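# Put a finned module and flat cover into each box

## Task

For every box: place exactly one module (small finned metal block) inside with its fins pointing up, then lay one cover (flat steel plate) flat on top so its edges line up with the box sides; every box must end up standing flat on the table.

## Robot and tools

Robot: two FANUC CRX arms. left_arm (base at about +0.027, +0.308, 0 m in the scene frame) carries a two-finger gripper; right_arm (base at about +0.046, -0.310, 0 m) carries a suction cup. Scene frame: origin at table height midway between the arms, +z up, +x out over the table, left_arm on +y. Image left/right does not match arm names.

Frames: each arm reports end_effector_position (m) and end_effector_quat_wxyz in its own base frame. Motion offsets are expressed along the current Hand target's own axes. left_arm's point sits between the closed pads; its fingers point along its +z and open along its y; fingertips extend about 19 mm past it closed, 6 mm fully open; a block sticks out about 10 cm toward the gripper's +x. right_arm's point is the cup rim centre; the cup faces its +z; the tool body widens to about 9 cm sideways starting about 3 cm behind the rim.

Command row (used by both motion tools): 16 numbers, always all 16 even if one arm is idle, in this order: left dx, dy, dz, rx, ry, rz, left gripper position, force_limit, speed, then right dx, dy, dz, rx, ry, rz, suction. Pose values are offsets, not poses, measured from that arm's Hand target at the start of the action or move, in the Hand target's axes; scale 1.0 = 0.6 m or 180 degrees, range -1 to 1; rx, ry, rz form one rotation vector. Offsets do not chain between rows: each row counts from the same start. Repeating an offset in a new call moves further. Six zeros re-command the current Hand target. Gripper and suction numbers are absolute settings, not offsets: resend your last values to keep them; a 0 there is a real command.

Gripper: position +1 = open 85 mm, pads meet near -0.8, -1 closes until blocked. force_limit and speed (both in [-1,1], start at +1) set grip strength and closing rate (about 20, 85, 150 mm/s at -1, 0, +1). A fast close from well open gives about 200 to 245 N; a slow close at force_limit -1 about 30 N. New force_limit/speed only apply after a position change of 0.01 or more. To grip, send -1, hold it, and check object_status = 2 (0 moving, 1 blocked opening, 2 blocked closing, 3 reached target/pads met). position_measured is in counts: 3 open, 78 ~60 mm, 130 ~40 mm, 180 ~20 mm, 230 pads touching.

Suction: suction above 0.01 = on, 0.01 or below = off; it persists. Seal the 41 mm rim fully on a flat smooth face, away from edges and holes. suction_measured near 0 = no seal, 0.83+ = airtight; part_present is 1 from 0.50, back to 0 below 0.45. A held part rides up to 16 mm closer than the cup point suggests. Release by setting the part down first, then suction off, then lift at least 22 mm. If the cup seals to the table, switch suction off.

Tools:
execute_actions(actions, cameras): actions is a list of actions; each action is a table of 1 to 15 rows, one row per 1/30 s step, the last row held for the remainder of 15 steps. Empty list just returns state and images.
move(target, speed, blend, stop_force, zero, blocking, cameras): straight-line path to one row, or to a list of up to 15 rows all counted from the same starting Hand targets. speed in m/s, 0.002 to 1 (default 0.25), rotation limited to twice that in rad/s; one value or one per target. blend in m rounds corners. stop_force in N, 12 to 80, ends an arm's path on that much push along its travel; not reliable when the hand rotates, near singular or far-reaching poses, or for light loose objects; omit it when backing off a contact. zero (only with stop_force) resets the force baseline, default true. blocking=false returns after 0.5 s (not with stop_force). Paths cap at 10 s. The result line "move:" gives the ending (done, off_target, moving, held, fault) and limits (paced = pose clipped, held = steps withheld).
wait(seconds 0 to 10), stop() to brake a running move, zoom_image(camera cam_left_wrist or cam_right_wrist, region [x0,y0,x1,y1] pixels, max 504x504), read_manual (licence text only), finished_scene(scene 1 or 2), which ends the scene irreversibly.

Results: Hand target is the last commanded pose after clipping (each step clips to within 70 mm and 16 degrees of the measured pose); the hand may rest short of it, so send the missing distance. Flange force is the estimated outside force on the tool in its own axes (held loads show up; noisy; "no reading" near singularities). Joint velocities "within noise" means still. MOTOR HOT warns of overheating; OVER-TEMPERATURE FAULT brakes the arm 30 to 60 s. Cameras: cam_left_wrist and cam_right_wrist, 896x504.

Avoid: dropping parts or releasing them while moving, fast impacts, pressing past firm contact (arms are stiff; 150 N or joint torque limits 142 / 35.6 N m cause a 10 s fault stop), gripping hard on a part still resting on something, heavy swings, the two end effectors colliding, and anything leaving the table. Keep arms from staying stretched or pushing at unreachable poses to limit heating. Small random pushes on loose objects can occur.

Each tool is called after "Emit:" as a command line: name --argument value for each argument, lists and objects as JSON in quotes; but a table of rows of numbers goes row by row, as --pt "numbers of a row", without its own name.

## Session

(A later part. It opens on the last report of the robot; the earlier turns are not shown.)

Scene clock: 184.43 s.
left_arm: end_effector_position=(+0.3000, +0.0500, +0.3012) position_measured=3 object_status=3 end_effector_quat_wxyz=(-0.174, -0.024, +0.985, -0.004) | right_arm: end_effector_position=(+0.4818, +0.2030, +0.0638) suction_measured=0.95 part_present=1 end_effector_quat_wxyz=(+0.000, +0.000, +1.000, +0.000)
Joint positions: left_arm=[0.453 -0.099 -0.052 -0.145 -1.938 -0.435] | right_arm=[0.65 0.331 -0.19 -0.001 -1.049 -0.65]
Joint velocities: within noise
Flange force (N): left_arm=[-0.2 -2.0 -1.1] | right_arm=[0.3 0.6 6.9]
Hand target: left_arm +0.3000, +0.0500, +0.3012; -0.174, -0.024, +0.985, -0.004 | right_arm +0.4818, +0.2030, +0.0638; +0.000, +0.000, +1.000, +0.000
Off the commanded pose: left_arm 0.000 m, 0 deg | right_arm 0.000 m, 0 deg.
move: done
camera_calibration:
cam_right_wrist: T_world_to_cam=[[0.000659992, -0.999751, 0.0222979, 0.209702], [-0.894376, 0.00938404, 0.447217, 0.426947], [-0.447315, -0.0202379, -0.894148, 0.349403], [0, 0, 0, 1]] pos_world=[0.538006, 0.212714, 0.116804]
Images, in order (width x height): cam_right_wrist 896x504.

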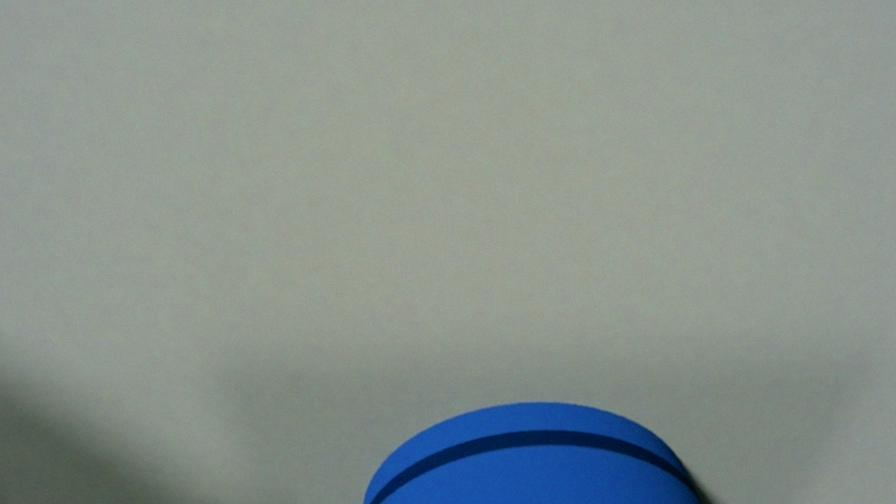

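Emit:
move --target '[0,0,0,0,0,0,1,-0.1,-0.5,0,0,-0.07,0,0,0,1]' --cameras '["cam_right_wrist"]' --speed 0.05

Scene clock: 186.17 s.
left_arm: end_effector_position=(+0.3000, +0.0500, +0.3012) position_measured=3 object_status=3 end_effector_quat_wxyz=(-0.174, -0.024, +0.985, -0.004) | right_arm: end_effector_position=(+0.4818, +0.2030, +0.1058) suction_measured=0.95 part_present=1 end_effector_quat_wxyz=(+0.000, +0.000, +1.000, +0.000)
Joint positions: left_arm=[0.453 -0.099 -0.052 -0.145 -1.938 -0.435] | right_arm=[0.65 0.283 -0.143 -0.001 -1.144 -0.65]
Joint velocities: within noise
Flange force (N): left_arm=[-0.5 -1.8 -1.4] | right_arm=[0.6 0.3 7.5]
Hand target: left_arm +0.3000, +0.0500, +0.3012; -0.174, -0.024, +0.985, -0.004 | right_arm +0.4818, +0.2030, +0.1058; +0.000, +0.000, +1.000, +0.000
Off the commanded pose: left_arm 0.000 m, 0 deg | right_arm 0.000 m, 0 deg.
move: done
camera_calibration:
cam_right_wrist: T_world_to_cam=[[0.000796843, -0.99975, 0.0223411, 0.208587], [-0.894338, 0.00928276, 0.447296, 0.408198], [-0.447391, -0.0203369, -0.894107, 0.386922], [0, 0, 0, 1]] pos_world=[0.538006, 0.212614, 0.158704]
Images, in order (width x height): cam_right_wrist 896x504.

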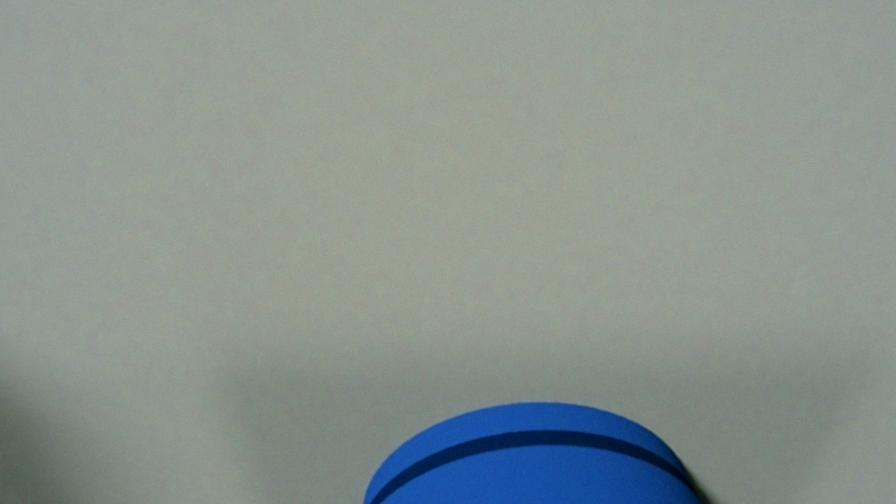

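Emit:
move --pt "0 0 0 0 0 0 1 -0.1 -0.5 0 0 -0.2 0 0 0 1" --pt "0 0 0 0 0 0 1 -0.1 -0.5 0 -0.42 -0.25 0 0 0 1" --cameras '[]' --speed 0.2 --blend 0.05

Emit:
move --target '[-0.2175,-0.7288,-0.0791,0,-0.111,0,1,-0.1,-0.5,0,0,0,0,0,0,1]' --cameras '["cam_left_wrist"]' --speed 0.3

Scene clock: 190.60 s.
left_arm: end_effector_position=(+0.3000, +0.0500, +0.3012) position_measured=3 object_status=3 end_effector_quat_wxyz=(-0.174, -0.024, +0.985, -0.004) | right_arm: end_effector_position=(+0.4817, -0.0491, +0.2556) suction_measured=0.95 part_present=1 end_effector_quat_wxyz=(+0.000, +0.000, +1.000, +0.000)
Joint positions: left_arm=[0.453 -0.099 -0.052 -0.145 -1.938 -0.435] | right_arm=[0.17 0.094 -0.005 -0.001 -1.471 -0.17]
Joint velocities: within noise
Flange force (N): left_arm=[-0.1 -1.7 -1.9] | right_arm=[-0.4 -1.2 7.5]
Hand target: left_arm +0.3000, +0.0500, +0.3012; -0.174, -0.024, +0.985, -0.004 | right_arm +0.4817, -0.0492, +0.2556; +0.000, +0.000, +1.000, +0.000
Off the commanded pose: left_arm 0.000 m, 0 deg | right_arm 0.000 m, 0 deg.
move: done
No camera images: "cameras" was empty.

Scene clock: 192.83 s.
left_arm: end_effector_position=(+0.4600, -0.3800, +0.3010) position_measured=3 object_status=3 end_effector_quat_wxyz=(+0.000, -0.024, +1.000, +0.000) | right_arm: end_effector_position=(+0.4817, -0.0492, +0.2556) suction_measured=0.95 part_present=1 end_effector_quat_wxyz=(+0.000, +0.000, +1.000, +0.000)
Joint positions: left_arm=[-0.471 0.388 0.502 0 -1.685 0.52] | right_arm=[0.17 0.094 -0.005 -0.001 -1.471 -0.17]
Joint velocities: within noise
Flange force (N): left_arm=[0.1 -2.0 -1.2] | right_arm=[0.0 0.3 6.6]
Hand target: left_arm +0.4600, -0.3800, +0.3010; +0.000, -0.024, +1.000, +0.000 | right_arm +0.4817, -0.0492, +0.2556; +0.000, +0.000, +1.000, +0.000
Off the commanded pose: left_arm 0.000 m, 0 deg | right_arm 0.000 m, 0 deg.
move: done
camera_calibration:
cam_left_wrist: T_world_to_cam=[[-0.0733446, 0.997244, -0.0111372, 0.423034], [0.950284, 0.0732707, 0.30264, -0.47964], [0.302622, 0.0116135, -0.95304, 0.279234], [0, 0, 0, 1]] pos_world=[0.402319, -0.389967, 0.415991]
Images, in order (width x height): cam_left_wrist 896x504.

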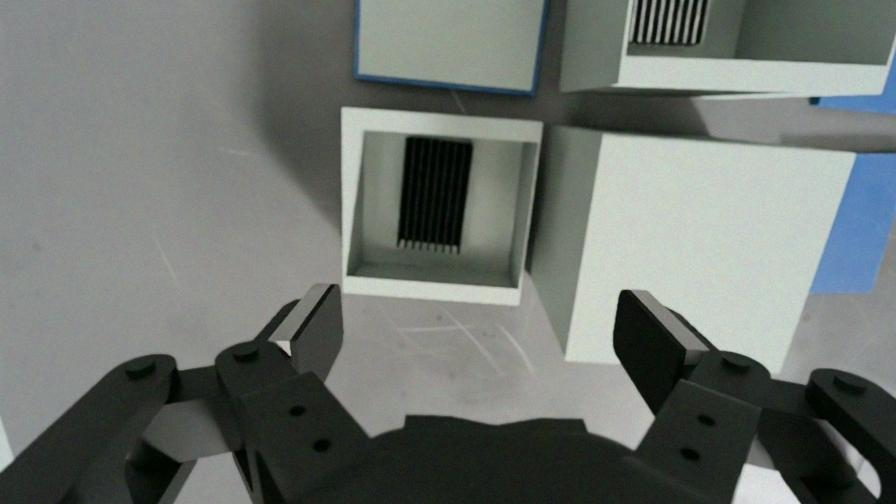

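Emit:
zoom_image --camera "cam_left_wrist" --region '[320, 80, 580, 320]'

Scaled by 1.938 from the camera's 896x504 image, which has a finer 1280x720 frame.

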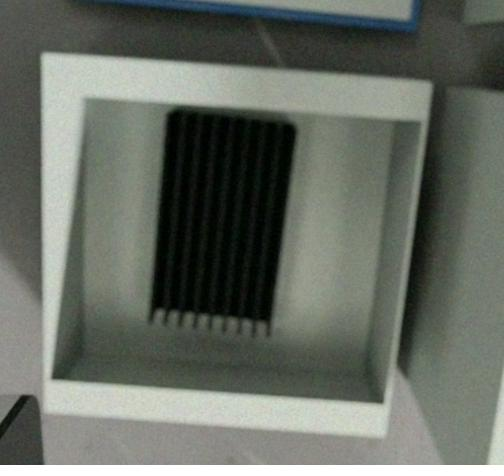

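Emit:
move --target '[0.244,0.479,-0.05,0,0,0,1,-0.1,-0.5,0,0,0,0,0,0,1]' --cameras '[]' --speed 0.3

Emit:
move --pt "0 0 0 0 0 0 1 -0.1 -0.5 0 0.4203 0 0 0 0 1" --pt "0 0 0 0 0 0 1 -0.1 -0.5 0 0.4203 0.26 0 0 0 1" --cameras '["cam_left_wrist"]' --speed 0.2

Emit:
move --target '[0,0,0,0,0,0,1,-0.1,-0.5,0,0,0.061,0,0,0,1]' --cameras '["cam_left_wrist"]' --speed 0.02 --stop_force 12

Scene clock: 197.93 s.
left_arm: end_effector_position=(+0.2998, -0.1001, +0.3311) position_measured=3 object_status=3 end_effector_quat_wxyz=(+0.000, -0.024, +1.000, +0.000) | right_arm: end_effector_position=(+0.4817, -0.0492, +0.2556) suction_measured=0.95 part_present=1 end_effector_quat_wxyz=(+0.000, +0.000, +1.000, +0.000)
Joint positions: left_arm=[0.101 -0.337 -0.17 0 -1.739 -0.052] | right_arm=[0.17 0.094 -0.005 -0.001 -1.471 -0.17]
Joint velocities: within noise
Flange force (N): left_arm=[0.7 1.0 -1.2] | right_arm=[-0.3 0.4 6.8]
Hand target: left_arm +0.2998, -0.1001, +0.3312; +0.000, -0.024, +1.000, +0.000 | right_arm +0.4817, -0.0492, +0.2556; +0.000, +0.000, +1.000, +0.000
Off the commanded pose: left_arm 0.000 m, 0 deg | right_arm 0.000 m, 0 deg.
move: done
No camera images: "cameras" was empty.

Scene clock: 200.60 s.
left_arm: end_effector_position=(+0.2998, -0.1001, +0.3312) position_measured=3 object_status=3 end_effector_quat_wxyz=(+0.000, -0.024, +1.000, +0.000) | right_arm: end_effector_position=(+0.4818, +0.2032, +0.0999) suction_measured=0.95 part_present=1 end_effector_quat_wxyz=(+0.000, +0.000, +1.000, +0.000)
Joint positions: left_arm=[0.101 -0.337 -0.17 0 -1.739 -0.052] | right_arm=[0.65 0.29 -0.15 -0.001 -1.131 -0.65]
Joint velocities: within noise
Flange force (N): left_arm=[-0.2 -3.1 -2.1] | right_arm=[-0.7 0.4 8.0]
Hand target: left_arm +0.2998, -0.1001, +0.3312; +0.000, -0.024, +1.000, +0.000 | right_arm +0.4818, +0.2032, +0.0998; +0.000, +0.000, +1.000, +0.000
Off the commanded pose: left_arm 0.000 m, 0 deg | right_arm 0.000 m, 0 deg.
move: done
camera_calibration:
cam_left_wrist: T_world_to_cam=[[-0.0733762, 0.997243, -0.0110426, 0.132457], [0.950282, 0.0732721, 0.302647, -0.357055], [0.302622, 0.0117135, -0.953039, 0.353256], [0, 0, 0, 1]] pos_world=[0.242119, -0.110067, 0.446191]
Images, in order (width x height): cam_left_wrist 896x504.

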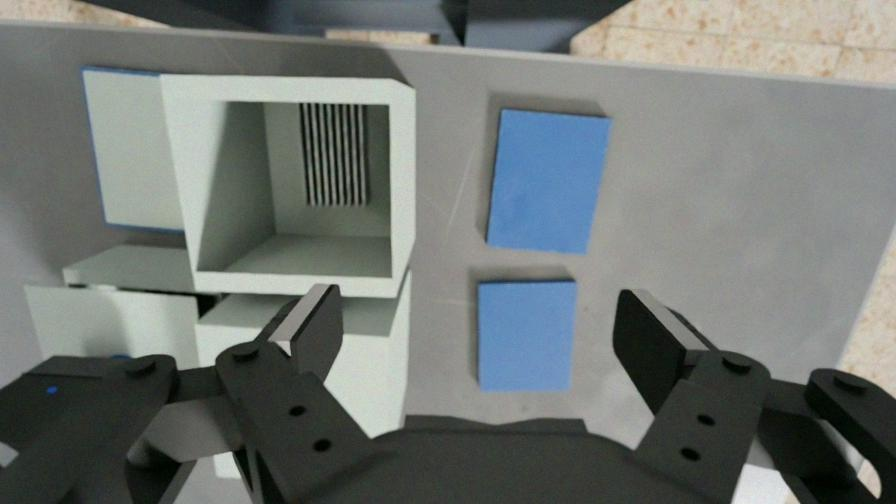

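Scene clock: 203.27 s.
left_arm: end_effector_position=(+0.2998, -0.1001, +0.3312) position_measured=3 object_status=3 end_effector_quat_wxyz=(+0.000, -0.024, +1.000, +0.000) | right_arm: end_effector_position=(+0.4818, +0.2032, +0.0632) suction_measured=0.95 part_present=1 end_effector_quat_wxyz=(+0.000, +0.000, +1.000, +0.000)
Joint positions: left_arm=[0.101 -0.337 -0.17 0 -1.739 -0.052] | right_arm=[0.65 0.332 -0.19 -0.001 -1.048 -0.65]
Joint velocities: within noise
Flange force (N): left_arm=[0.3 -1.4 -1.1] | right_arm=[0.3 0.1 7.0]
Hand target: left_arm +0.2998, -0.1001, +0.3312; +0.000, -0.024, +1.000, +0.000 | right_arm +0.4818, +0.2032, +0.0632; +0.000, +0.000, +1.000, +0.000
Off the commanded pose: left_arm 0.000 m, 0 deg | right_arm 0.000 m, 0 deg.
move: done
camera_calibration:
cam_left_wrist: T_world_to_cam=[[-0.0733762, 0.997243, -0.0110426, 0.132457], [0.950282, 0.0732721, 0.302647, -0.357055], [0.302622, 0.0117135, -0.953039, 0.353256], [0, 0, 0, 1]] pos_world=[0.242119, -0.110067, 0.446191]
Images, in order (width x height): cam_left_wrist 896x504.

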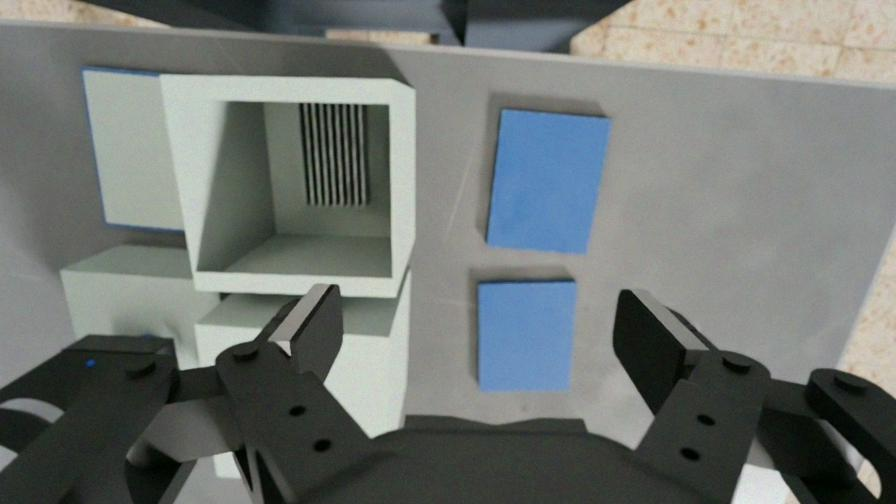

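Emit:
move --target '[0,0,0,0,0,0,1,-0.1,-0.5,0,0,0.03,0,0,0,1]' --cameras '[]' --speed 0.01 --stop_force 12

Scene clock: 205.33 s.
left_arm: end_effector_position=(+0.2998, -0.1001, +0.3312) position_measured=3 object_status=3 end_effector_quat_wxyz=(+0.000, -0.024, +1.000, +0.000) | right_arm: end_effector_position=(+0.4818, +0.2032, +0.0606) suction_measured=0.95 part_present=1 end_effector_quat_wxyz=(+0.000, +0.000, +1.000, +0.001)
Joint positions: left_arm=[0.101 -0.337 -0.17 0 -1.739 -0.052] | right_arm=[0.65 0.335 -0.193 -0.001 -1.042 -0.65]
Joint velocities: within noise
Flange force (N): left_arm=[-0.1 -2.2 -0.9] | right_arm=[6.6 -1.4 -16.5]
Hand target: left_arm +0.2998, -0.1001, +0.3312; +0.000, -0.024, +1.000, +0.000 | right_arm +0.4818, +0.2032, +0.0606; +0.000, +0.000, +1.000, +0.001 (not the last commanded pose)
Off the commanded pose: left_arm 0.000 m, 0 deg | right_arm 0.015 m, 0 deg.
move: contact (right_arm)
No camera images: "cameras" was empty.

Emit:
move --target '[0,0,0,0,0,0,1,-0.1,-0.5,0,0,-0.002,0,0,0,0]' --cameras '[]' --speed 0.02

Emit:
wait --seconds 1 --cameras '[]'

Emit:
move --target '[0,0,0,0,0,0,1,-0.1,-0.5,0,0,-0.25,0,0,0,0]' --cameras '["cam_right_wrist","cam_left_wrist"]' --speed 0.1

Scene clock: 206.93 s.
left_arm: end_effector_position=(+0.2998, -0.1001, +0.3312) position_measured=3 object_status=3 end_effector_quat_wxyz=(+0.000, -0.024, +1.000, +0.000) | right_arm: end_effector_position=(+0.4818, +0.2032, +0.0618) suction_measured=0.00 part_present=0 end_effector_quat_wxyz=(+0.000, +0.000, +1.000, +0.000)
Joint positions: left_arm=[0.101 -0.337 -0.17 0 -1.739 -0.052] | right_arm=[0.65 0.334 -0.191 -0.001 -1.045 -0.65]
Joint velocities: within noise
Flange force (N): left_arm=[-0.6 -1.6 -1.4] | right_arm=[0.3 0.1 -10.7]
Hand target: left_arm +0.2998, -0.1001, +0.3312; +0.000, -0.024, +1.000, +0.000 | right_arm +0.4818, +0.2032, +0.0618; +0.000, +0.000, +1.000, +0.001
Off the commanded pose: left_arm 0.000 m, 0 deg | right_arm 0.000 m, 0 deg.
move: done
No camera images: "cameras" was empty.

Scene clock: 207.93 s.
left_arm: end_effector_position=(+0.2998, -0.1001, +0.3312) position_measured=3 object_status=3 end_effector_quat_wxyz=(+0.000, -0.024, +1.000, +0.000) | right_arm: end_effector_position=(+0.4818, +0.2032, +0.0618) suction_measured=0.00 part_present=0 end_effector_quat_wxyz=(+0.000, +0.000, +1.000, +0.001)
Joint positions: left_arm=[0.101 -0.337 -0.17 0 -1.739 -0.052] | right_arm=[0.65 0.334 -0.191 -0.001 -1.045 -0.65]
Joint velocities: within noise
Flange force (N): left_arm=[0.0 -2.1 -1.6] | right_arm=[0.8 -0.2 -10.3]
Hand target: left_arm +0.2998, -0.1001, +0.3312; +0.000, -0.024, +1.000, +0.000 | right_arm +0.4818, +0.2032, +0.0618; +0.000, +0.000, +1.000, +0.001
Off the commanded pose: left_arm 0.000 m, 0 deg | right_arm 0.000 m, 0 deg.
wait: 1.00 s; at rest by 0.17 s
No camera images: "cameras" was empty.

Scene clock: 209.90 s.
left_arm: end_effector_position=(+0.2998, -0.1001, +0.3312) position_measured=3 object_status=3 end_effector_quat_wxyz=(+0.000, -0.024, +1.000, +0.000) | right_arm: end_effector_position=(+0.4818, +0.2030, +0.2118) suction_measured=0.00 part_present=0 end_effector_quat_wxyz=(+0.000, +0.000, +1.000, +0.000)
Joint positions: left_arm=[0.101 -0.337 -0.17 0 -1.739 -0.052] | right_arm=[0.65 0.205 0.019 -0.001 -1.384 -0.65]
Joint velocities: within noise
Flange force (N): left_arm=[-0.3 -2.2 -1.2] | right_arm=[1.1 -0.2 4.7]
Hand target: left_arm +0.2998, -0.1001, +0.3312; +0.000, -0.024, +1.000, +0.000 | right_arm +0.4818, +0.2031, +0.2118; +0.000, +0.000, +1.000, +0.001
Off the commanded pose: left_arm 0.000 m, 0 deg | right_arm 0.000 m, 0 deg.
move: done
camera_calibration:
cam_left_wrist: T_world_to_cam=[[-0.0733762, 0.997243, -0.0110426, 0.132457], [0.950282, 0.0732721, 0.302647, -0.357055], [0.302622, 0.0117135, -0.953039, 0.353256], [0, 0, 0, 1]] pos_world=[0.242119, -0.110067, 0.446191]
cam_right_wrist: T_world_to_cam=[[0.000611612, -0.999753, 0.022209, 0.206454], [-0.894436, 0.00938486, 0.447097, 0.360867], [-0.447195, -0.020138, -0.89421, 0.481578], [0, 0, 0, 1]] pos_world=[0.538006, 0.212714, 0.264704]

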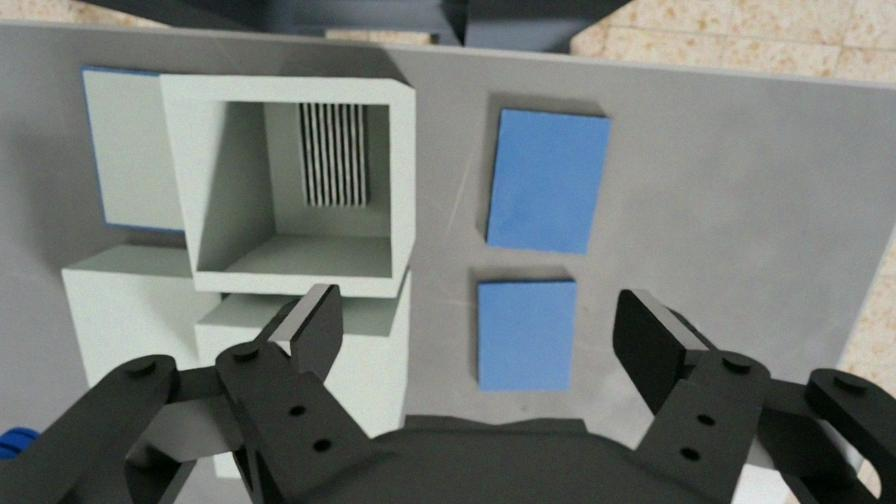

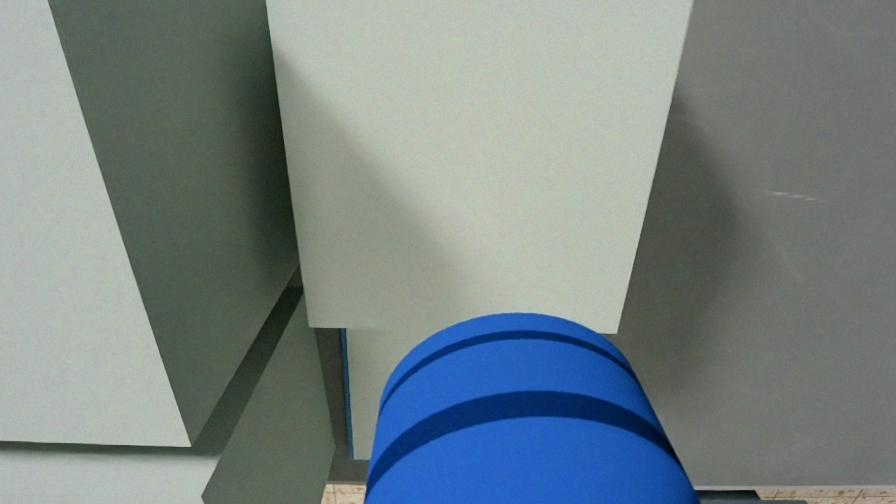

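Emit:
move --target '[0,0.2,0,0,0,0,1,-0.1,-0.5,-0.01,0.2733,-0.0667,0,0,0,0]' --cameras '["cam_right_wrist"]' --speed 0.25

Scene clock: 213.47 s.
left_arm: end_effector_position=(+0.2939, +0.0197, +0.3312) position_measured=3 object_status=3 end_effector_quat_wxyz=(+0.000, -0.024, +1.000, +0.000) | right_arm: end_effector_position=(+0.4878, +0.3670, +0.2520) suction_measured=0.00 part_present=0 end_effector_quat_wxyz=(+0.000, +0.000, +1.000, +0.001)
Joint positions: left_arm=[0.523 -0.396 -0.208 -0.001 -1.759 -0.475] | right_arm=[0.859 0.418 0.388 0 -1.54 -0.86]
Joint velocities: within noise
Flange force (N): left_arm=[-1.7 -2.9 -1.3] | right_arm=[0.3 0.1 3.3]
Hand target: left_arm +0.2939, +0.0198, +0.3312; +0.000, -0.024, +1.000, +0.000 | right_arm +0.4878, +0.3670, +0.2520; +0.000, +0.000, +1.000, +0.001
Off the commanded pose: left_arm 0.000 m, 0 deg | right_arm 0.000 m, 0 deg.
move: done
camera_calibration:
cam_right_wrist: T_world_to_cam=[[0.000700552, -0.999754, 0.0221634, 0.369383], [-0.894437, 0.00928488, 0.447097, 0.346761], [-0.447193, -0.020137, -0.894211, 0.523508], [0, 0, 0, 1]] pos_world=[0.544006, 0.376614, 0.304904]
Images, in order (width x height): cam_right_wrist 896x504.

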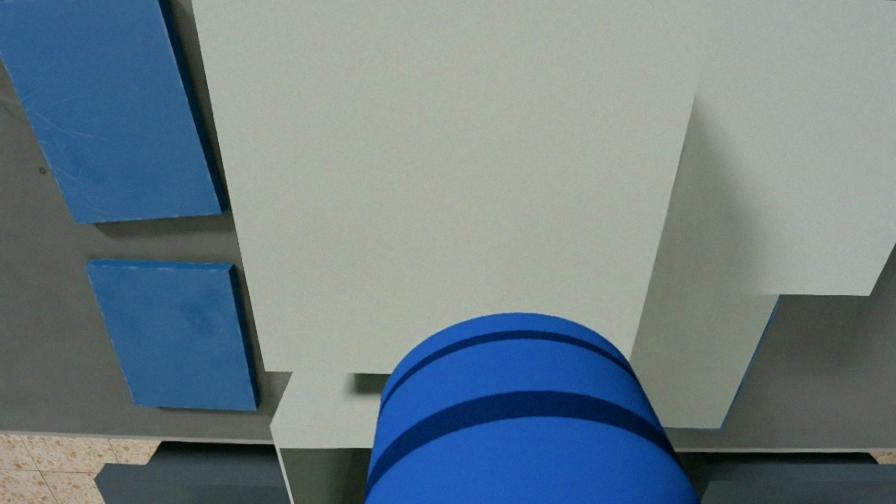

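Emit:
move --pt "0 0 0 0 0 0 1 -0.1 -0.5 0.004 0.0133 0.12 0 0 0 0" --cameras '[]' --speed 0.12

Emit:
move --target '[0,0,0,0,0,0,1,-0.1,-0.5,0,0,0.075,0,0,0,1]' --cameras '[]' --speed 0.02 --stop_force 12

Scene clock: 216.67 s.
left_arm: end_effector_position=(+0.2939, +0.0198, +0.3312) position_measured=3 object_status=3 end_effector_quat_wxyz=(+0.000, -0.024, +1.000, +0.000) | right_arm: end_effector_position=(+0.4854, +0.3751, +0.1800) suction_measured=0.00 part_present=0 end_effector_quat_wxyz=(+0.000, +0.000, +1.000, +0.001)
Joint positions: left_arm=[0.524 -0.396 -0.208 0 -1.759 -0.475] | right_arm=[0.871 0.446 0.259 0 -1.383 -0.871]
Joint velocities: within noise
Flange force (N): left_arm=[-1.9 -2.3 -2.0] | right_arm=[-0.9 1.2 3.5]
Hand target: left_arm +0.2939, +0.0198, +0.3312; +0.000, -0.024, +1.000, +0.000 | right_arm +0.4854, +0.3751, +0.1800; +0.000, +0.000, +1.000, +0.001
Off the commanded pose: left_arm 0.000 m, 0 deg | right_arm 0.000 m, 0 deg.
move: done
No camera images: "cameras" was empty.

Scene clock: 219.47 s.
left_arm: end_effector_position=(+0.2939, +0.0198, +0.3312) position_measured=3 object_status=3 end_effector_quat_wxyz=(+0.000, -0.024, +1.000, +0.000) | right_arm: end_effector_position=(+0.4855, +0.3752, +0.1365) suction_measured=0.95 part_present=1 end_effector_quat_wxyz=(+0.000, +0.000, +1.000, +0.001)
Joint positions: left_arm=[0.524 -0.396 -0.208 0 -1.759 -0.475] | right_arm=[0.871 0.471 0.191 0 -1.289 -0.871]
Joint velocities: within noise
Flange force (N): left_arm=[-1.9 -1.7 -1.8] | right_arm=[7.4 -3.2 -24.8]
Hand target: left_arm +0.2939, +0.0198, +0.3312; +0.000, -0.024, +1.000, +0.000 | right_arm +0.4855, +0.3751, +0.1365; +0.000, +0.000, +1.000, +0.001 (not the last commanded pose)
Off the commanded pose: left_arm 0.000 m, 0 deg | right_arm 0.002 m, 0 deg.
move: contact (right_arm)
No camera images: "cameras" was empty.

Emit:
move --pt "0 0 0 0 0 0 1 -0.1 -0.5 0 0 -0.08 0 0 0 1" --cameras '[]' --speed 0.05

Emit:
move --pt "0 0 0 0 0 0 1 -0.1 -0.5 0 0 -0.17 0 0 0 1" --pt "0 0 0 0 0 0 1 -0.1 -0.5 0 -0.45 -0.17 0 0 0 1" --cameras '[]' --blend 0.04 --speed 0.2

Emit:
move --target '[-0.225,-0.379,0,0,0,0,1,-0.1,-0.5,0,0,0,0,0,0,1]' --cameras '["cam_left_wrist"]' --speed 0.3

Scene clock: 223.37 s.
left_arm: end_effector_position=(+0.2939, +0.0198, +0.3312) position_measured=3 object_status=3 end_effector_quat_wxyz=(+0.000, -0.024, +1.000, +0.000) | right_arm: end_effector_position=(+0.4854, +0.3751, +0.1845) suction_measured=0.95 part_present=1 end_effector_quat_wxyz=(+0.000, +0.000, +1.000, +0.001)
Joint positions: left_arm=[0.524 -0.396 -0.208 0 -1.759 -0.475] | right_arm=[0.871 0.443 0.266 0 -1.392 -0.871]
Joint velocities: within noise
Flange force (N): left_arm=[-1.0 -1.8 -1.4] | right_arm=[1.0 -0.6 7.1]
Hand target: left_arm +0.2939, +0.0198, +0.3312; +0.000, -0.024, +1.000, +0.000 | right_arm +0.4854, +0.3751, +0.1845; +0.000, +0.000, +1.000, +0.001
Off the commanded pose: left_arm 0.000 m, 0 deg | right_arm 0.000 m, 0 deg.
move: done
No camera images: "cameras" was empty.

Scene clock: 225.77 s.
left_arm: end_effector_position=(+0.2939, +0.0198, +0.3312) position_measured=3 object_status=3 end_effector_quat_wxyz=(+0.000, -0.024, +1.000, +0.000) | right_arm: end_effector_position=(+0.4853, +0.1050, +0.2862) suction_measured=0.95 part_present=1 end_effector_quat_wxyz=(+0.000, +0.000, +1.000, +0.001)
Joint positions: left_arm=[0.524 -0.396 -0.208 0 -1.759 -0.475] | right_arm=[0.477 0.12 0.095 -0.001 -1.545 -0.478]
Joint velocities: within noise
Flange force (N): left_arm=[-1.8 -2.5 -1.9] | right_arm=[-0.9 -1.3 6.8]
Hand target: left_arm +0.2939, +0.0198, +0.3312; +0.000, -0.024, +1.000, +0.000 | right_arm +0.4853, +0.1050, +0.2862; +0.000, +0.000, +1.000, +0.001
Off the commanded pose: left_arm 0.000 m, 0 deg | right_arm 0.000 m, 0 deg.
move: done
No camera images: "cameras" was empty.

Scene clock: 227.37 s.
left_arm: end_effector_position=(+0.4399, -0.2008, +0.3311) position_measured=3 object_status=3 end_effector_quat_wxyz=(+0.000, -0.024, +1.000, +0.000) | right_arm: end_effector_position=(+0.4853, +0.1050, +0.2862) suction_measured=0.95 part_present=1 end_effector_quat_wxyz=(+0.000, +0.000, +1.000, +0.001)
Joint positions: left_arm=[-0.156 0.095 0.212 0 -1.688 0.205] | right_arm=[0.477 0.12 0.095 -0.001 -1.545 -0.477]
Joint velocities: within noise
Flange force (N): left_arm=[1.8 -0.6 -0.5] | right_arm=[-0.2 0.5 7.0]
Hand target: left_arm +0.4399, -0.2008, +0.3311; +0.000, -0.024, +1.000, +0.000 | right_arm +0.4853, +0.1050, +0.2862; +0.000, +0.000, +1.000, +0.001
Off the commanded pose: left_arm 0.000 m, 0 deg | right_arm 0.000 m, 0 deg.
move: done
camera_calibration:
cam_left_wrist: T_world_to_cam=[[-0.0733446, 0.997244, -0.0111372, 0.243181], [0.950284, 0.0732707, 0.30264, -0.482684], [0.302622, 0.0116135, -0.95304, 0.311953], [0, 0, 0, 1]] pos_world=[0.382119, -0.210767, 0.446091]
Images, in order (width x height): cam_left_wrist 896x504.

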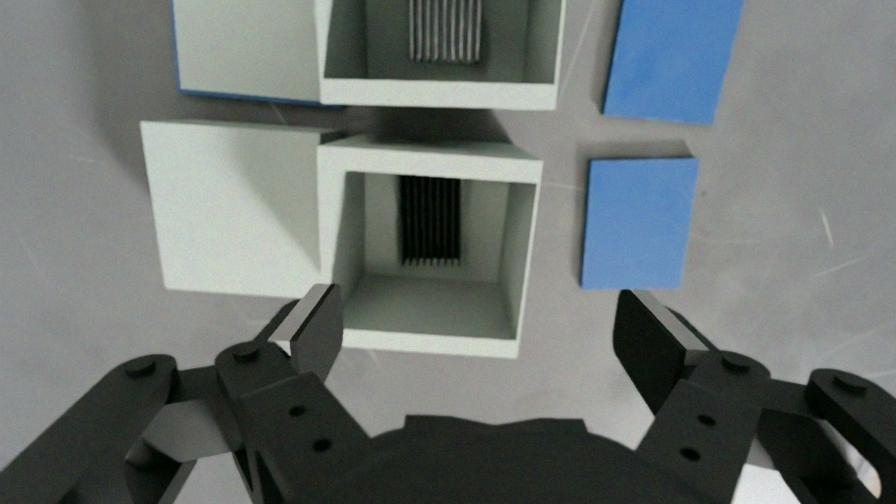

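Emit:
zoom_image --camera "cam_left_wrist" --region '[300, 0, 580, 370]'

Scaled by 1.362 from the camera's 896x504 image, which has a finer 1280x720 frame.

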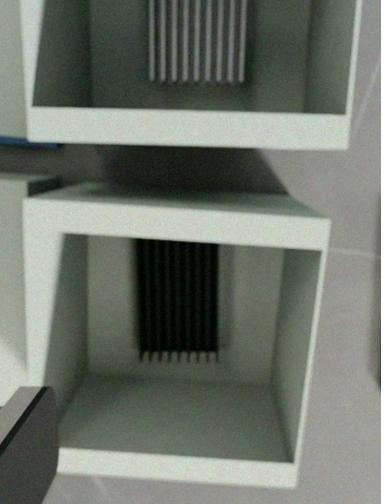

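Emit:
move --target '[0.225,0.379,0,0,0,0,1,-0.1,-0.5,0,0,0,0,0,0,1]' --cameras '[]' --speed 0.3

Emit:
move --pt "0 0 0 0 0 0 1 -0.1 -0.5 0.0003 0.4502 0 0 0 0 1" --pt "0 0 0 0 0 0 1 -0.1 -0.5 0.0003 0.4502 0.235 0 0 0 1" --cameras '[]' --speed 0.2

Emit:
move --target '[0,0,0,0,0,0,1,-0.1,-0.5,0,0,0.04,0,0,0,1]' --cameras '[]' --speed 0.012 --stop_force 12

Emit:
move --target '[0,0,0,0,0,0,1,-0.1,-0.5,0,0,-0.002,0,0,0,0]' --cameras '[]' --speed 0.02

Emit:
wait --seconds 0.8 --cameras '[]'

Emit:
move --target '[0,0,0,0,0,0,1,-0.1,-0.5,0,0,-0.2,0,0,0,0]' --cameras '["cam_right_wrist","cam_left_wrist"]' --speed 0.1

Scene clock: 233.47 s.
left_arm: end_effector_position=(+0.2939, +0.0197, +0.3312) position_measured=3 object_status=3 end_effector_quat_wxyz=(+0.000, -0.024, +1.000, +0.000) | right_arm: end_effector_position=(+0.4853, +0.1050, +0.2862) suction_measured=0.95 part_present=1 end_effector_quat_wxyz=(+0.000, +0.000, +1.000, +0.001)
Joint positions: left_arm=[0.523 -0.396 -0.208 -0.001 -1.759 -0.475] | right_arm=[0.477 0.12 0.095 -0.001 -1.545 -0.477]
Joint velocities: within noise
Flange force (N): left_arm=[-0.5 -1.0 -1.7] | right_arm=[-0.1 0.4 6.8]
Hand target: left_arm +0.2939, +0.0198, +0.3312; +0.000, -0.024, +1.000, +0.000 | right_arm +0.4853, +0.1050, +0.2862; +0.000, +0.000, +1.000, +0.001
Off the commanded pose: left_arm 0.000 m, 0 deg | right_arm 0.000 m, 0 deg.
move: done
No camera images: "cameras" was empty.

Scene clock: 236.13 s.
left_arm: end_effector_position=(+0.2939, +0.0198, +0.3312) position_measured=3 object_status=3 end_effector_quat_wxyz=(+0.000, -0.024, +1.000, +0.000) | right_arm: end_effector_position=(+0.4853, +0.3753, +0.1456) suction_measured=0.95 part_present=1 end_effector_quat_wxyz=(+0.000, +0.000, +1.000, +0.001)
Joint positions: left_arm=[0.524 -0.396 -0.208 0 -1.759 -0.475] | right_arm=[0.872 0.465 0.204 0 -1.308 -0.872]
Joint velocities: within noise
Flange force (N): left_arm=[-1.0 -1.8 -1.0] | right_arm=[-1.0 0.8 6.7]
Hand target: left_arm +0.2939, +0.0198, +0.3312; +0.000, -0.024, +1.000, +0.000 | right_arm +0.4853, +0.3753, +0.1455; +0.000, +0.000, +1.000, +0.001
Off the commanded pose: left_arm 0.000 m, 0 deg | right_arm 0.000 m, 0 deg.
move: done
No camera images: "cameras" was empty.

Scene clock: 237.50 s.
left_arm: end_effector_position=(+0.2939, +0.0198, +0.3312) position_measured=3 object_status=3 end_effector_quat_wxyz=(+0.000, -0.024, +1.000, +0.000) | right_arm: end_effector_position=(+0.4853, +0.3753, +0.1368) suction_measured=0.95 part_present=1 end_effector_quat_wxyz=(+0.000, +0.000, +1.000, +0.001)
Joint positions: left_arm=[0.524 -0.396 -0.208 0 -1.759 -0.475] | right_arm=[0.872 0.47 0.191 0 -1.29 -0.872]
Joint velocities: within noise
Flange force (N): left_arm=[-1.2 -2.2 -1.3] | right_arm=[5.9 -2.2 -14.5]
Hand target: left_arm +0.2939, +0.0198, +0.3312; +0.000, -0.024, +1.000, +0.000 | right_arm +0.4853, +0.3753, +0.1368; +0.000, +0.000, +1.000, +0.001 (not the last commanded pose)
Off the commanded pose: left_arm 0.000 m, 0 deg | right_arm 0.015 m, 0 deg.
move: contact (right_arm)
No camera images: "cameras" was empty.

Scene clock: 238.20 s.
left_arm: end_effector_position=(+0.2939, +0.0198, +0.3312) position_measured=3 object_status=3 end_effector_quat_wxyz=(+0.000, -0.024, +1.000, +0.000) | right_arm: end_effector_position=(+0.4853, +0.3753, +0.1379) suction_measured=0.00 part_present=0 end_effector_quat_wxyz=(+0.000, +0.000, +1.000, +0.001)
Joint positions: left_arm=[0.524 -0.396 -0.208 0 -1.759 -0.475] | right_arm=[0.872 0.47 0.192 0 -1.292 -0.872]
Joint velocities: within noise
Flange force (N): left_arm=[-1.2 -1.8 -1.4] | right_arm=[0.8 -0.8 -10.6]
Hand target: left_arm +0.2939, +0.0198, +0.3312; +0.000, -0.024, +1.000, +0.000 | right_arm +0.4853, +0.3753, +0.1380; +0.000, +0.000, +1.000, +0.001
Off the commanded pose: left_arm 0.000 m, 0 deg | right_arm 0.000 m, 0 deg.
move: done
No camera images: "cameras" was empty.

Scene clock: 239.00 s.
left_arm: end_effector_position=(+0.2939, +0.0198, +0.3312) position_measured=3 object_status=3 end_effector_quat_wxyz=(+0.000, -0.024, +1.000, +0.000) | right_arm: end_effector_position=(+0.4853, +0.3753, +0.1380) suction_measured=0.00 part_present=0 end_effector_quat_wxyz=(+0.000, +0.000, +1.000, +0.001)
Joint positions: left_arm=[0.524 -0.396 -0.208 0 -1.759 -0.475] | right_arm=[0.872 0.47 0.192 0 -1.292 -0.872]
Joint velocities: within noise
Flange force (N): left_arm=[-1.4 -2.4 -1.7] | right_arm=[0.1 -0.2 -10.6]
Hand target: left_arm +0.2939, +0.0198, +0.3312; +0.000, -0.024, +1.000, +0.000 | right_arm +0.4853, +0.3753, +0.1380; +0.000, +0.000, +1.000, +0.001
Off the commanded pose: left_arm 0.000 m, 0 deg | right_arm 0.000 m, 0 deg.
wait: 0.80 s; at rest by 0.17 s
No camera images: "cameras" was empty.

Scene clock: 240.67 s.
left_arm: end_effector_position=(+0.2939, +0.0198, +0.3312) position_measured=3 object_status=3 end_effector_quat_wxyz=(+0.000, -0.024, +1.000, +0.000) | right_arm: end_effector_position=(+0.4852, +0.3751, +0.2579) suction_measured=0.00 part_present=0 end_effector_quat_wxyz=(+0.000, +0.000, +1.000, +0.001)
Joint positions: left_arm=[0.524 -0.396 -0.208 0 -1.759 -0.475] | right_arm=[0.872 0.425 0.412 0 -1.556 -0.872]
Joint velocities: within noise
Flange force (N): left_arm=[-0.8 -1.8 -1.5] | right_arm=[-3.3 2.9 1.1]
Hand target: left_arm +0.2939, +0.0198, +0.3312; +0.000, -0.024, +1.000, +0.000 | right_arm +0.4852, +0.3751, +0.2580; +0.000, +0.000, +1.000, +0.001
Off the commanded pose: left_arm 0.000 m, 0 deg | right_arm 0.000 m, 0 deg.
move: done
camera_calibration:
cam_left_wrist: T_world_to_cam=[[-0.0733762, 0.997243, -0.0110426, 0.0125539], [0.950282, 0.0732721, 0.302647, -0.360226], [0.302622, 0.0117135, -0.953039, 0.353639], [0, 0, 0, 1]] pos_world=[0.236219, 0.00973295, 0.446191]
cam_right_wrist: T_world_to_cam=[[0.000599482, -0.999763, 0.0217621, 0.377633], [-0.894596, 0.00918878, 0.44678, 0.341898], [-0.446874, -0.0197362, -0.894379, 0.527601], [0, 0, 0, 1]] pos_world=[0.541406, 0.384814, 0.310904]

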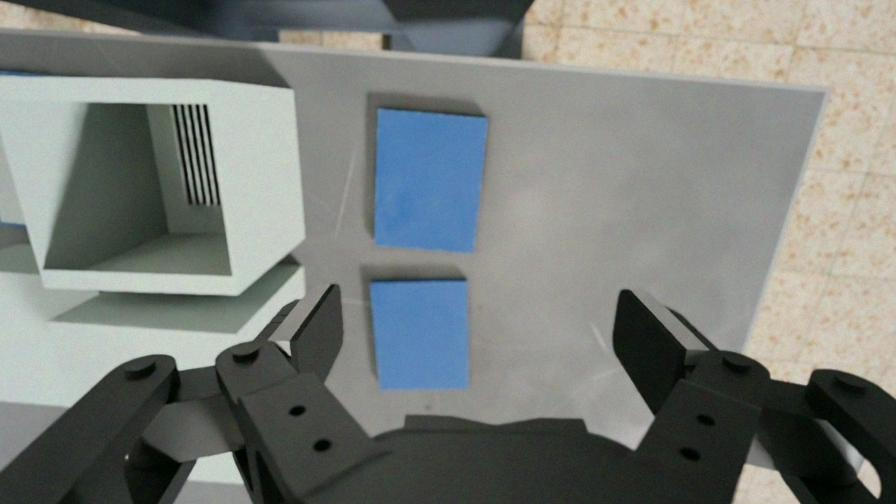

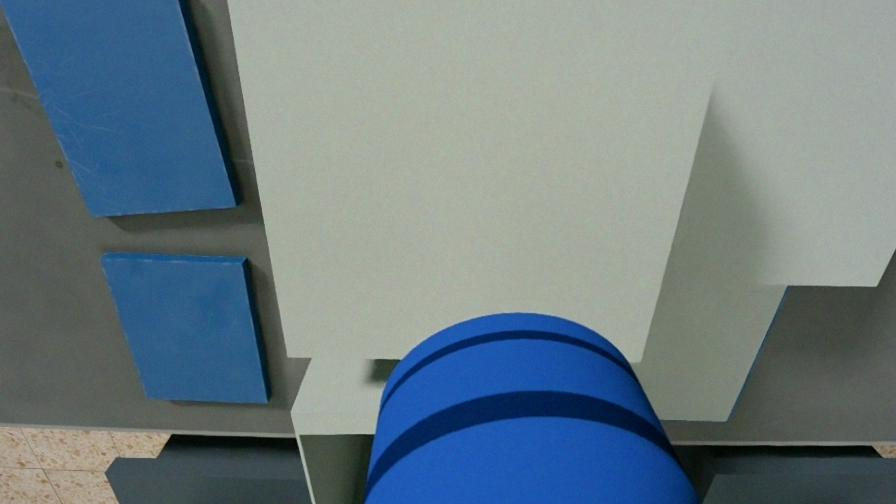

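Emit:
move --pt "0 0 0 0 0 0 1 -0.1 -0.5 0.3003 -0.2918 0 0 0 0 0" --pt "0 0 0 0 0 0 1 -0.1 -0.5 0.3003 -0.2918 0.0967 0 0 0 0" --cameras '["cam_right_wrist"]' --speed 0.25 --blend 0.03

Scene clock: 244.77 s.
left_arm: end_effector_position=(+0.2939, +0.0198, +0.3312) position_measured=3 object_status=3 end_effector_quat_wxyz=(+0.000, -0.024, +1.000, +0.000) | right_arm: end_effector_position=(+0.3051, +0.2002, +0.1996) suction_measured=0.00 part_present=0 end_effector_quat_wxyz=(+0.000, +0.000, +1.000, +0.001)
Joint positions: left_arm=[0.524 -0.396 -0.208 0 -1.759 -0.475] | right_arm=[0.945 -0.195 -0.412 0 -1.352 -0.945]
Joint velocities: within noise
Flange force (N): left_arm=[-1.2 -2.0 -1.2] | right_arm=[0.2 0.3 3.9]
Hand target: left_arm +0.2939, +0.0198, +0.3312; +0.000, -0.024, +1.000, +0.000 | right_arm +0.3051, +0.2002, +0.1995; +0.000, +0.000, +1.000, +0.001
Off the commanded pose: left_arm 0.000 m, 0 deg | right_arm 0.000 m, 0 deg.
move: done; blend cut to 0.029 m at target 1
camera_calibration:
cam_right_wrist: T_world_to_cam=[[0.000687706, -0.999764, 0.0217169, 0.204033], [-0.894597, 0.00908961, 0.44678, 0.208413], [-0.446872, -0.0197351, -0.89438, 0.391388], [0, 0, 0, 1]] pos_world=[0.361206, 0.209814, 0.252504]
Images, in order (width x height): cam_right_wrist 896x504.

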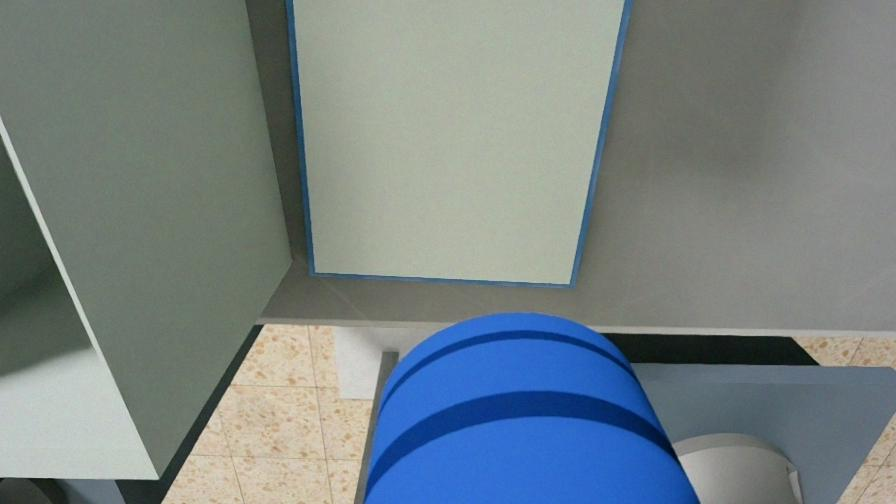

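Emit:
move --pt "0 0 0 0 0 0 1 -0.1 -0.5 0 0 -0.117 0 0 0 0" --pt "0 0 0 0 0 0 1 -0.1 -0.5 0.005 0.3117 -0.117 0 0 0 0" --cameras '["cam_right_wrist"]' --speed 0.25 --blend 0.03

Scene clock: 249.23 s.
left_arm: end_effector_position=(+0.2939, +0.0198, +0.3312) position_measured=3 object_status=3 end_effector_quat_wxyz=(+0.000, -0.024, +1.000, +0.000) | right_arm: end_effector_position=(+0.3020, +0.3870, +0.2700) suction_measured=0.00 part_present=0 end_effector_quat_wxyz=(+0.000, +0.000, +1.000, +0.001)
Joint positions: left_arm=[0.524 -0.396 -0.208 0 -1.759 -0.475] | right_arm=[1.176 0.107 0.043 0 -1.505 -1.176]
Joint velocities: within noise
Flange force (N): left_arm=[-0.5 -2.4 -1.1] | right_arm=[0.1 0.5 3.5]
Hand target: left_arm +0.2939, +0.0198, +0.3312; +0.000, -0.024, +1.000, +0.000 | right_arm +0.3020, +0.3871, +0.2700; +0.000, +0.000, +1.000, +0.001
Off the commanded pose: left_arm 0.000 m, 0 deg | right_arm 0.000 m, 0 deg.
move: done
camera_calibration:
cam_right_wrist: T_world_to_cam=[[0.000686171, -0.999764, 0.0217166, 0.38936], [-0.894637, 0.00908909, 0.446701, 0.172573], [-0.446793, -0.019735, -0.89442, 0.456774], [0, 0, 0, 1]] pos_world=[0.358206, 0.396714, 0.323004]
Images, in order (width x height): cam_right_wrist 896x504.

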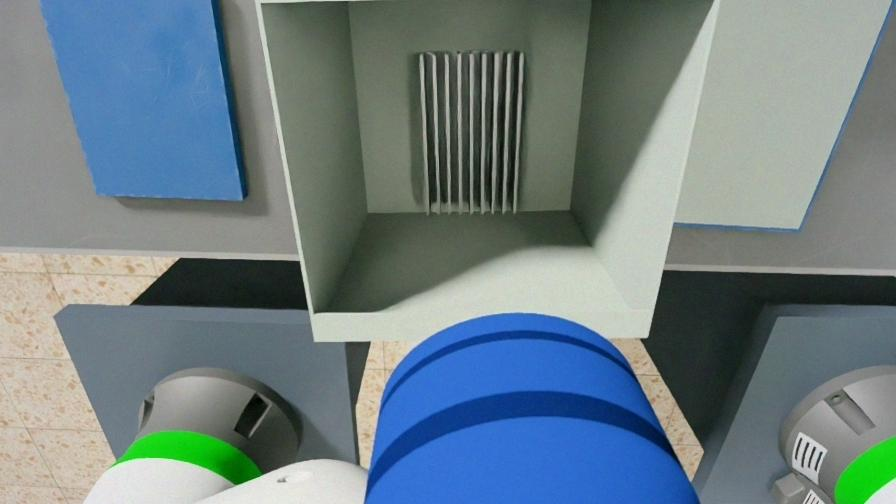

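Emit:
zoom_image --camera "cam_right_wrist" --region '[290, 290, 410, 360]'

Emit:
zoom_image --camera "cam_right_wrist" --region '[570, 290, 690, 360]'

Emit:
zoom_image --camera "cam_right_wrist" --region '[240, 0, 740, 100]'

Scaled by 4.200 from the camera's 896x504 image, which has a finer 1280x720 frame.

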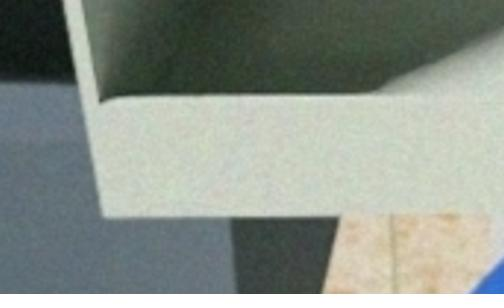

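Scaled by 4.200 from the camera's 896x504 image, which has a finer 1280x720 frame.

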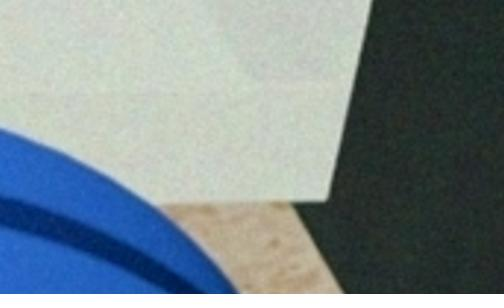

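Scaled by 1.008 from the camera's 896x504 image, which has a finer 1280x720 frame.

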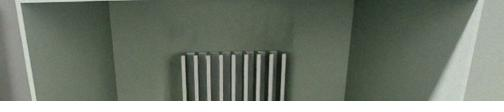

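Emit:
move --pt "0 0 0 0 0 0 1 -0.1 -0.5 -0.0067 -0.3117 0 0 0 0 0" --pt "0 0 0 0 0 0 1 -0.1 -0.5 -0.0067 -0.3117 0.2217 0 0 0 0" --cameras '["cam_right_wrist"]' --speed 0.25 --blend 0.03

Emit:
zoom_image --camera "cam_right_wrist" --region '[220, 260, 340, 360]'

Emit:
zoom_image --camera "cam_right_wrist" --region '[570, 260, 690, 360]'

Scene clock: 256.87 s.
left_arm: end_effector_position=(+0.2939, +0.0198, +0.3312) position_measured=3 object_status=3 end_effector_quat_wxyz=(+0.000, -0.024, +1.000, +0.000) | right_arm: end_effector_position=(+0.3061, +0.2002, +0.1368) suction_measured=0.00 part_present=0 end_effector_quat_wxyz=(+0.000, +0.000, +1.000, +0.001)
Joint positions: left_arm=[0.524 -0.396 -0.208 0 -1.759 -0.475] | right_arm=[0.942 -0.142 -0.521 0 -1.19 -0.942]
Joint velocities: within noise
Flange force (N): left_arm=[-1.7 -2.1 -1.3] | right_arm=[-0.2 0.6 5.4]
Hand target: left_arm +0.2939, +0.0198, +0.3312; +0.000, -0.024, +1.000, +0.000 | right_arm +0.3061, +0.2002, +0.1367; +0.000, +0.000, +1.000, +0.001
Off the commanded pose: left_arm 0.000 m, 0 deg | right_arm 0.000 m, 0 deg.
move: done
camera_calibration:
cam_right_wrist: T_world_to_cam=[[0.000687706, -0.999764, 0.0217169, 0.205496], [-0.894597, 0.00908961, 0.44678, 0.237454], [-0.446872, -0.0197351, -0.89438, 0.335715], [0, 0, 0, 1]] pos_world=[0.362306, 0.209914, 0.189704]
Images, in order (width x height): cam_right_wrist 896x504.

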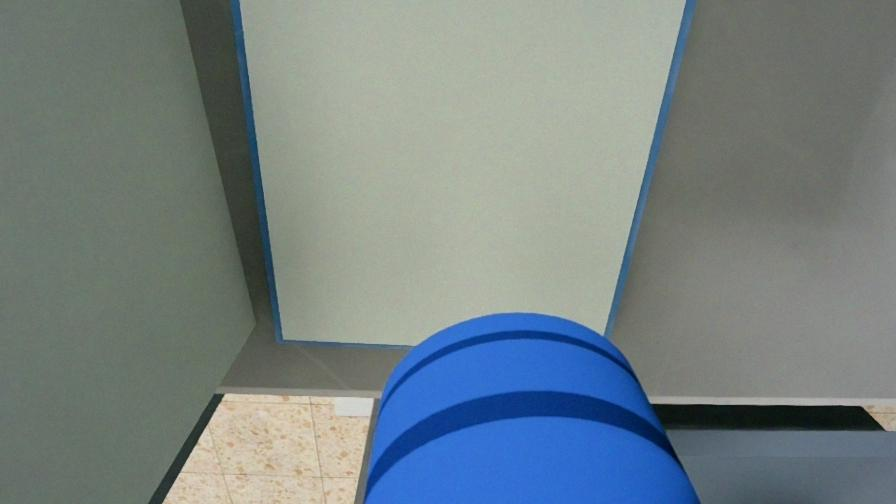

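Scaled by 4.200 from the camera's 896x504 image, which has a finer 1280x720 frame.

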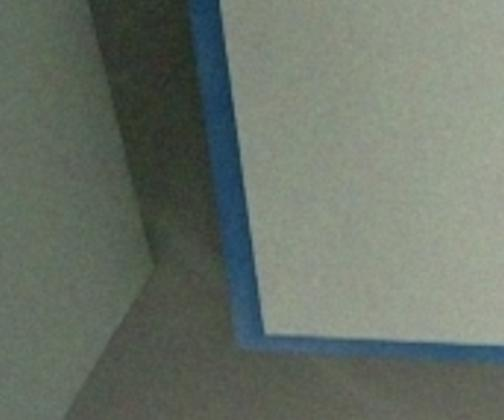

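Scaled by 4.200 from the camera's 896x504 image, which has a finer 1280x720 frame.

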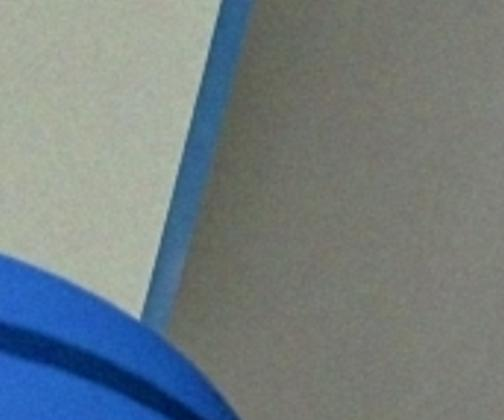

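Emit:
move --target '[0,0,0,0,0,0,1,-0.1,-0.5,0.0115,0.0105,0.1445,0,0,0,0]' --cameras '[]' --speed 0.12

Emit:
move --target '[0,0,0,0,0,0,1,-0.1,-0.5,0,0,0.09,0,0,0,1]' --cameras '[]' --speed 0.02 --stop_force 12

Scene clock: 261.73 s.
left_arm: end_effector_position=(+0.2939, +0.0198, +0.3312) position_measured=3 object_status=3 end_effector_quat_wxyz=(+0.000, -0.024, +1.000, +0.000) | right_arm: end_effector_position=(+0.2993, +0.2067, +0.0501) suction_measured=0.00 part_present=0 end_effector_quat_wxyz=(+0.000, +0.000, +1.000, +0.001)
Joint positions: left_arm=[0.524 -0.396 -0.208 0 -1.759 -0.475] | right_arm=[0.97 -0.026 -0.646 0 -0.949 -0.97]
Joint velocities: within noise
Flange force (N): left_arm=[-0.9 -1.6 -0.9] | right_arm=[-0.3 0.5 4.2]
Hand target: left_arm +0.2939, +0.0198, +0.3312; +0.000, -0.024, +1.000, +0.000 | right_arm +0.2993, +0.2067, +0.0500; +0.000, +0.000, +1.000, +0.001
Off the commanded pose: left_arm 0.000 m, 0 deg | right_arm 0.000 m, 0 deg.
move: done
No camera images: "cameras" was empty.

Scene clock: 265.27 s.
left_arm: end_effector_position=(+0.2939, +0.0198, +0.3312) position_measured=3 object_status=3 end_effector_quat_wxyz=(+0.000, -0.024, +1.000, +0.000) | right_arm: end_effector_position=(+0.2993, +0.2068, -0.0040) suction_measured=0.95 part_present=1 end_effector_quat_wxyz=(+0.000, +0.000, +1.000, +0.001)
Joint positions: left_arm=[0.524 -0.396 -0.208 0 -1.759 -0.475] | right_arm=[0.97 0.082 -0.698 0 -0.789 -0.97]
Joint velocities: within noise
Flange force (N): left_arm=[-1.7 -2.6 -1.5] | right_arm=[0.4 0.3 7.8]
Hand target: left_arm +0.2939, +0.0198, +0.3312; +0.000, -0.024, +1.000, +0.000 | right_arm +0.2993, +0.2068, -0.0040; +0.000, +0.000, +1.000, +0.001
Off the commanded pose: left_arm 0.000 m, 0 deg | right_arm 0.000 m, 0 deg.
move: done
No camera images: "cameras" was empty.


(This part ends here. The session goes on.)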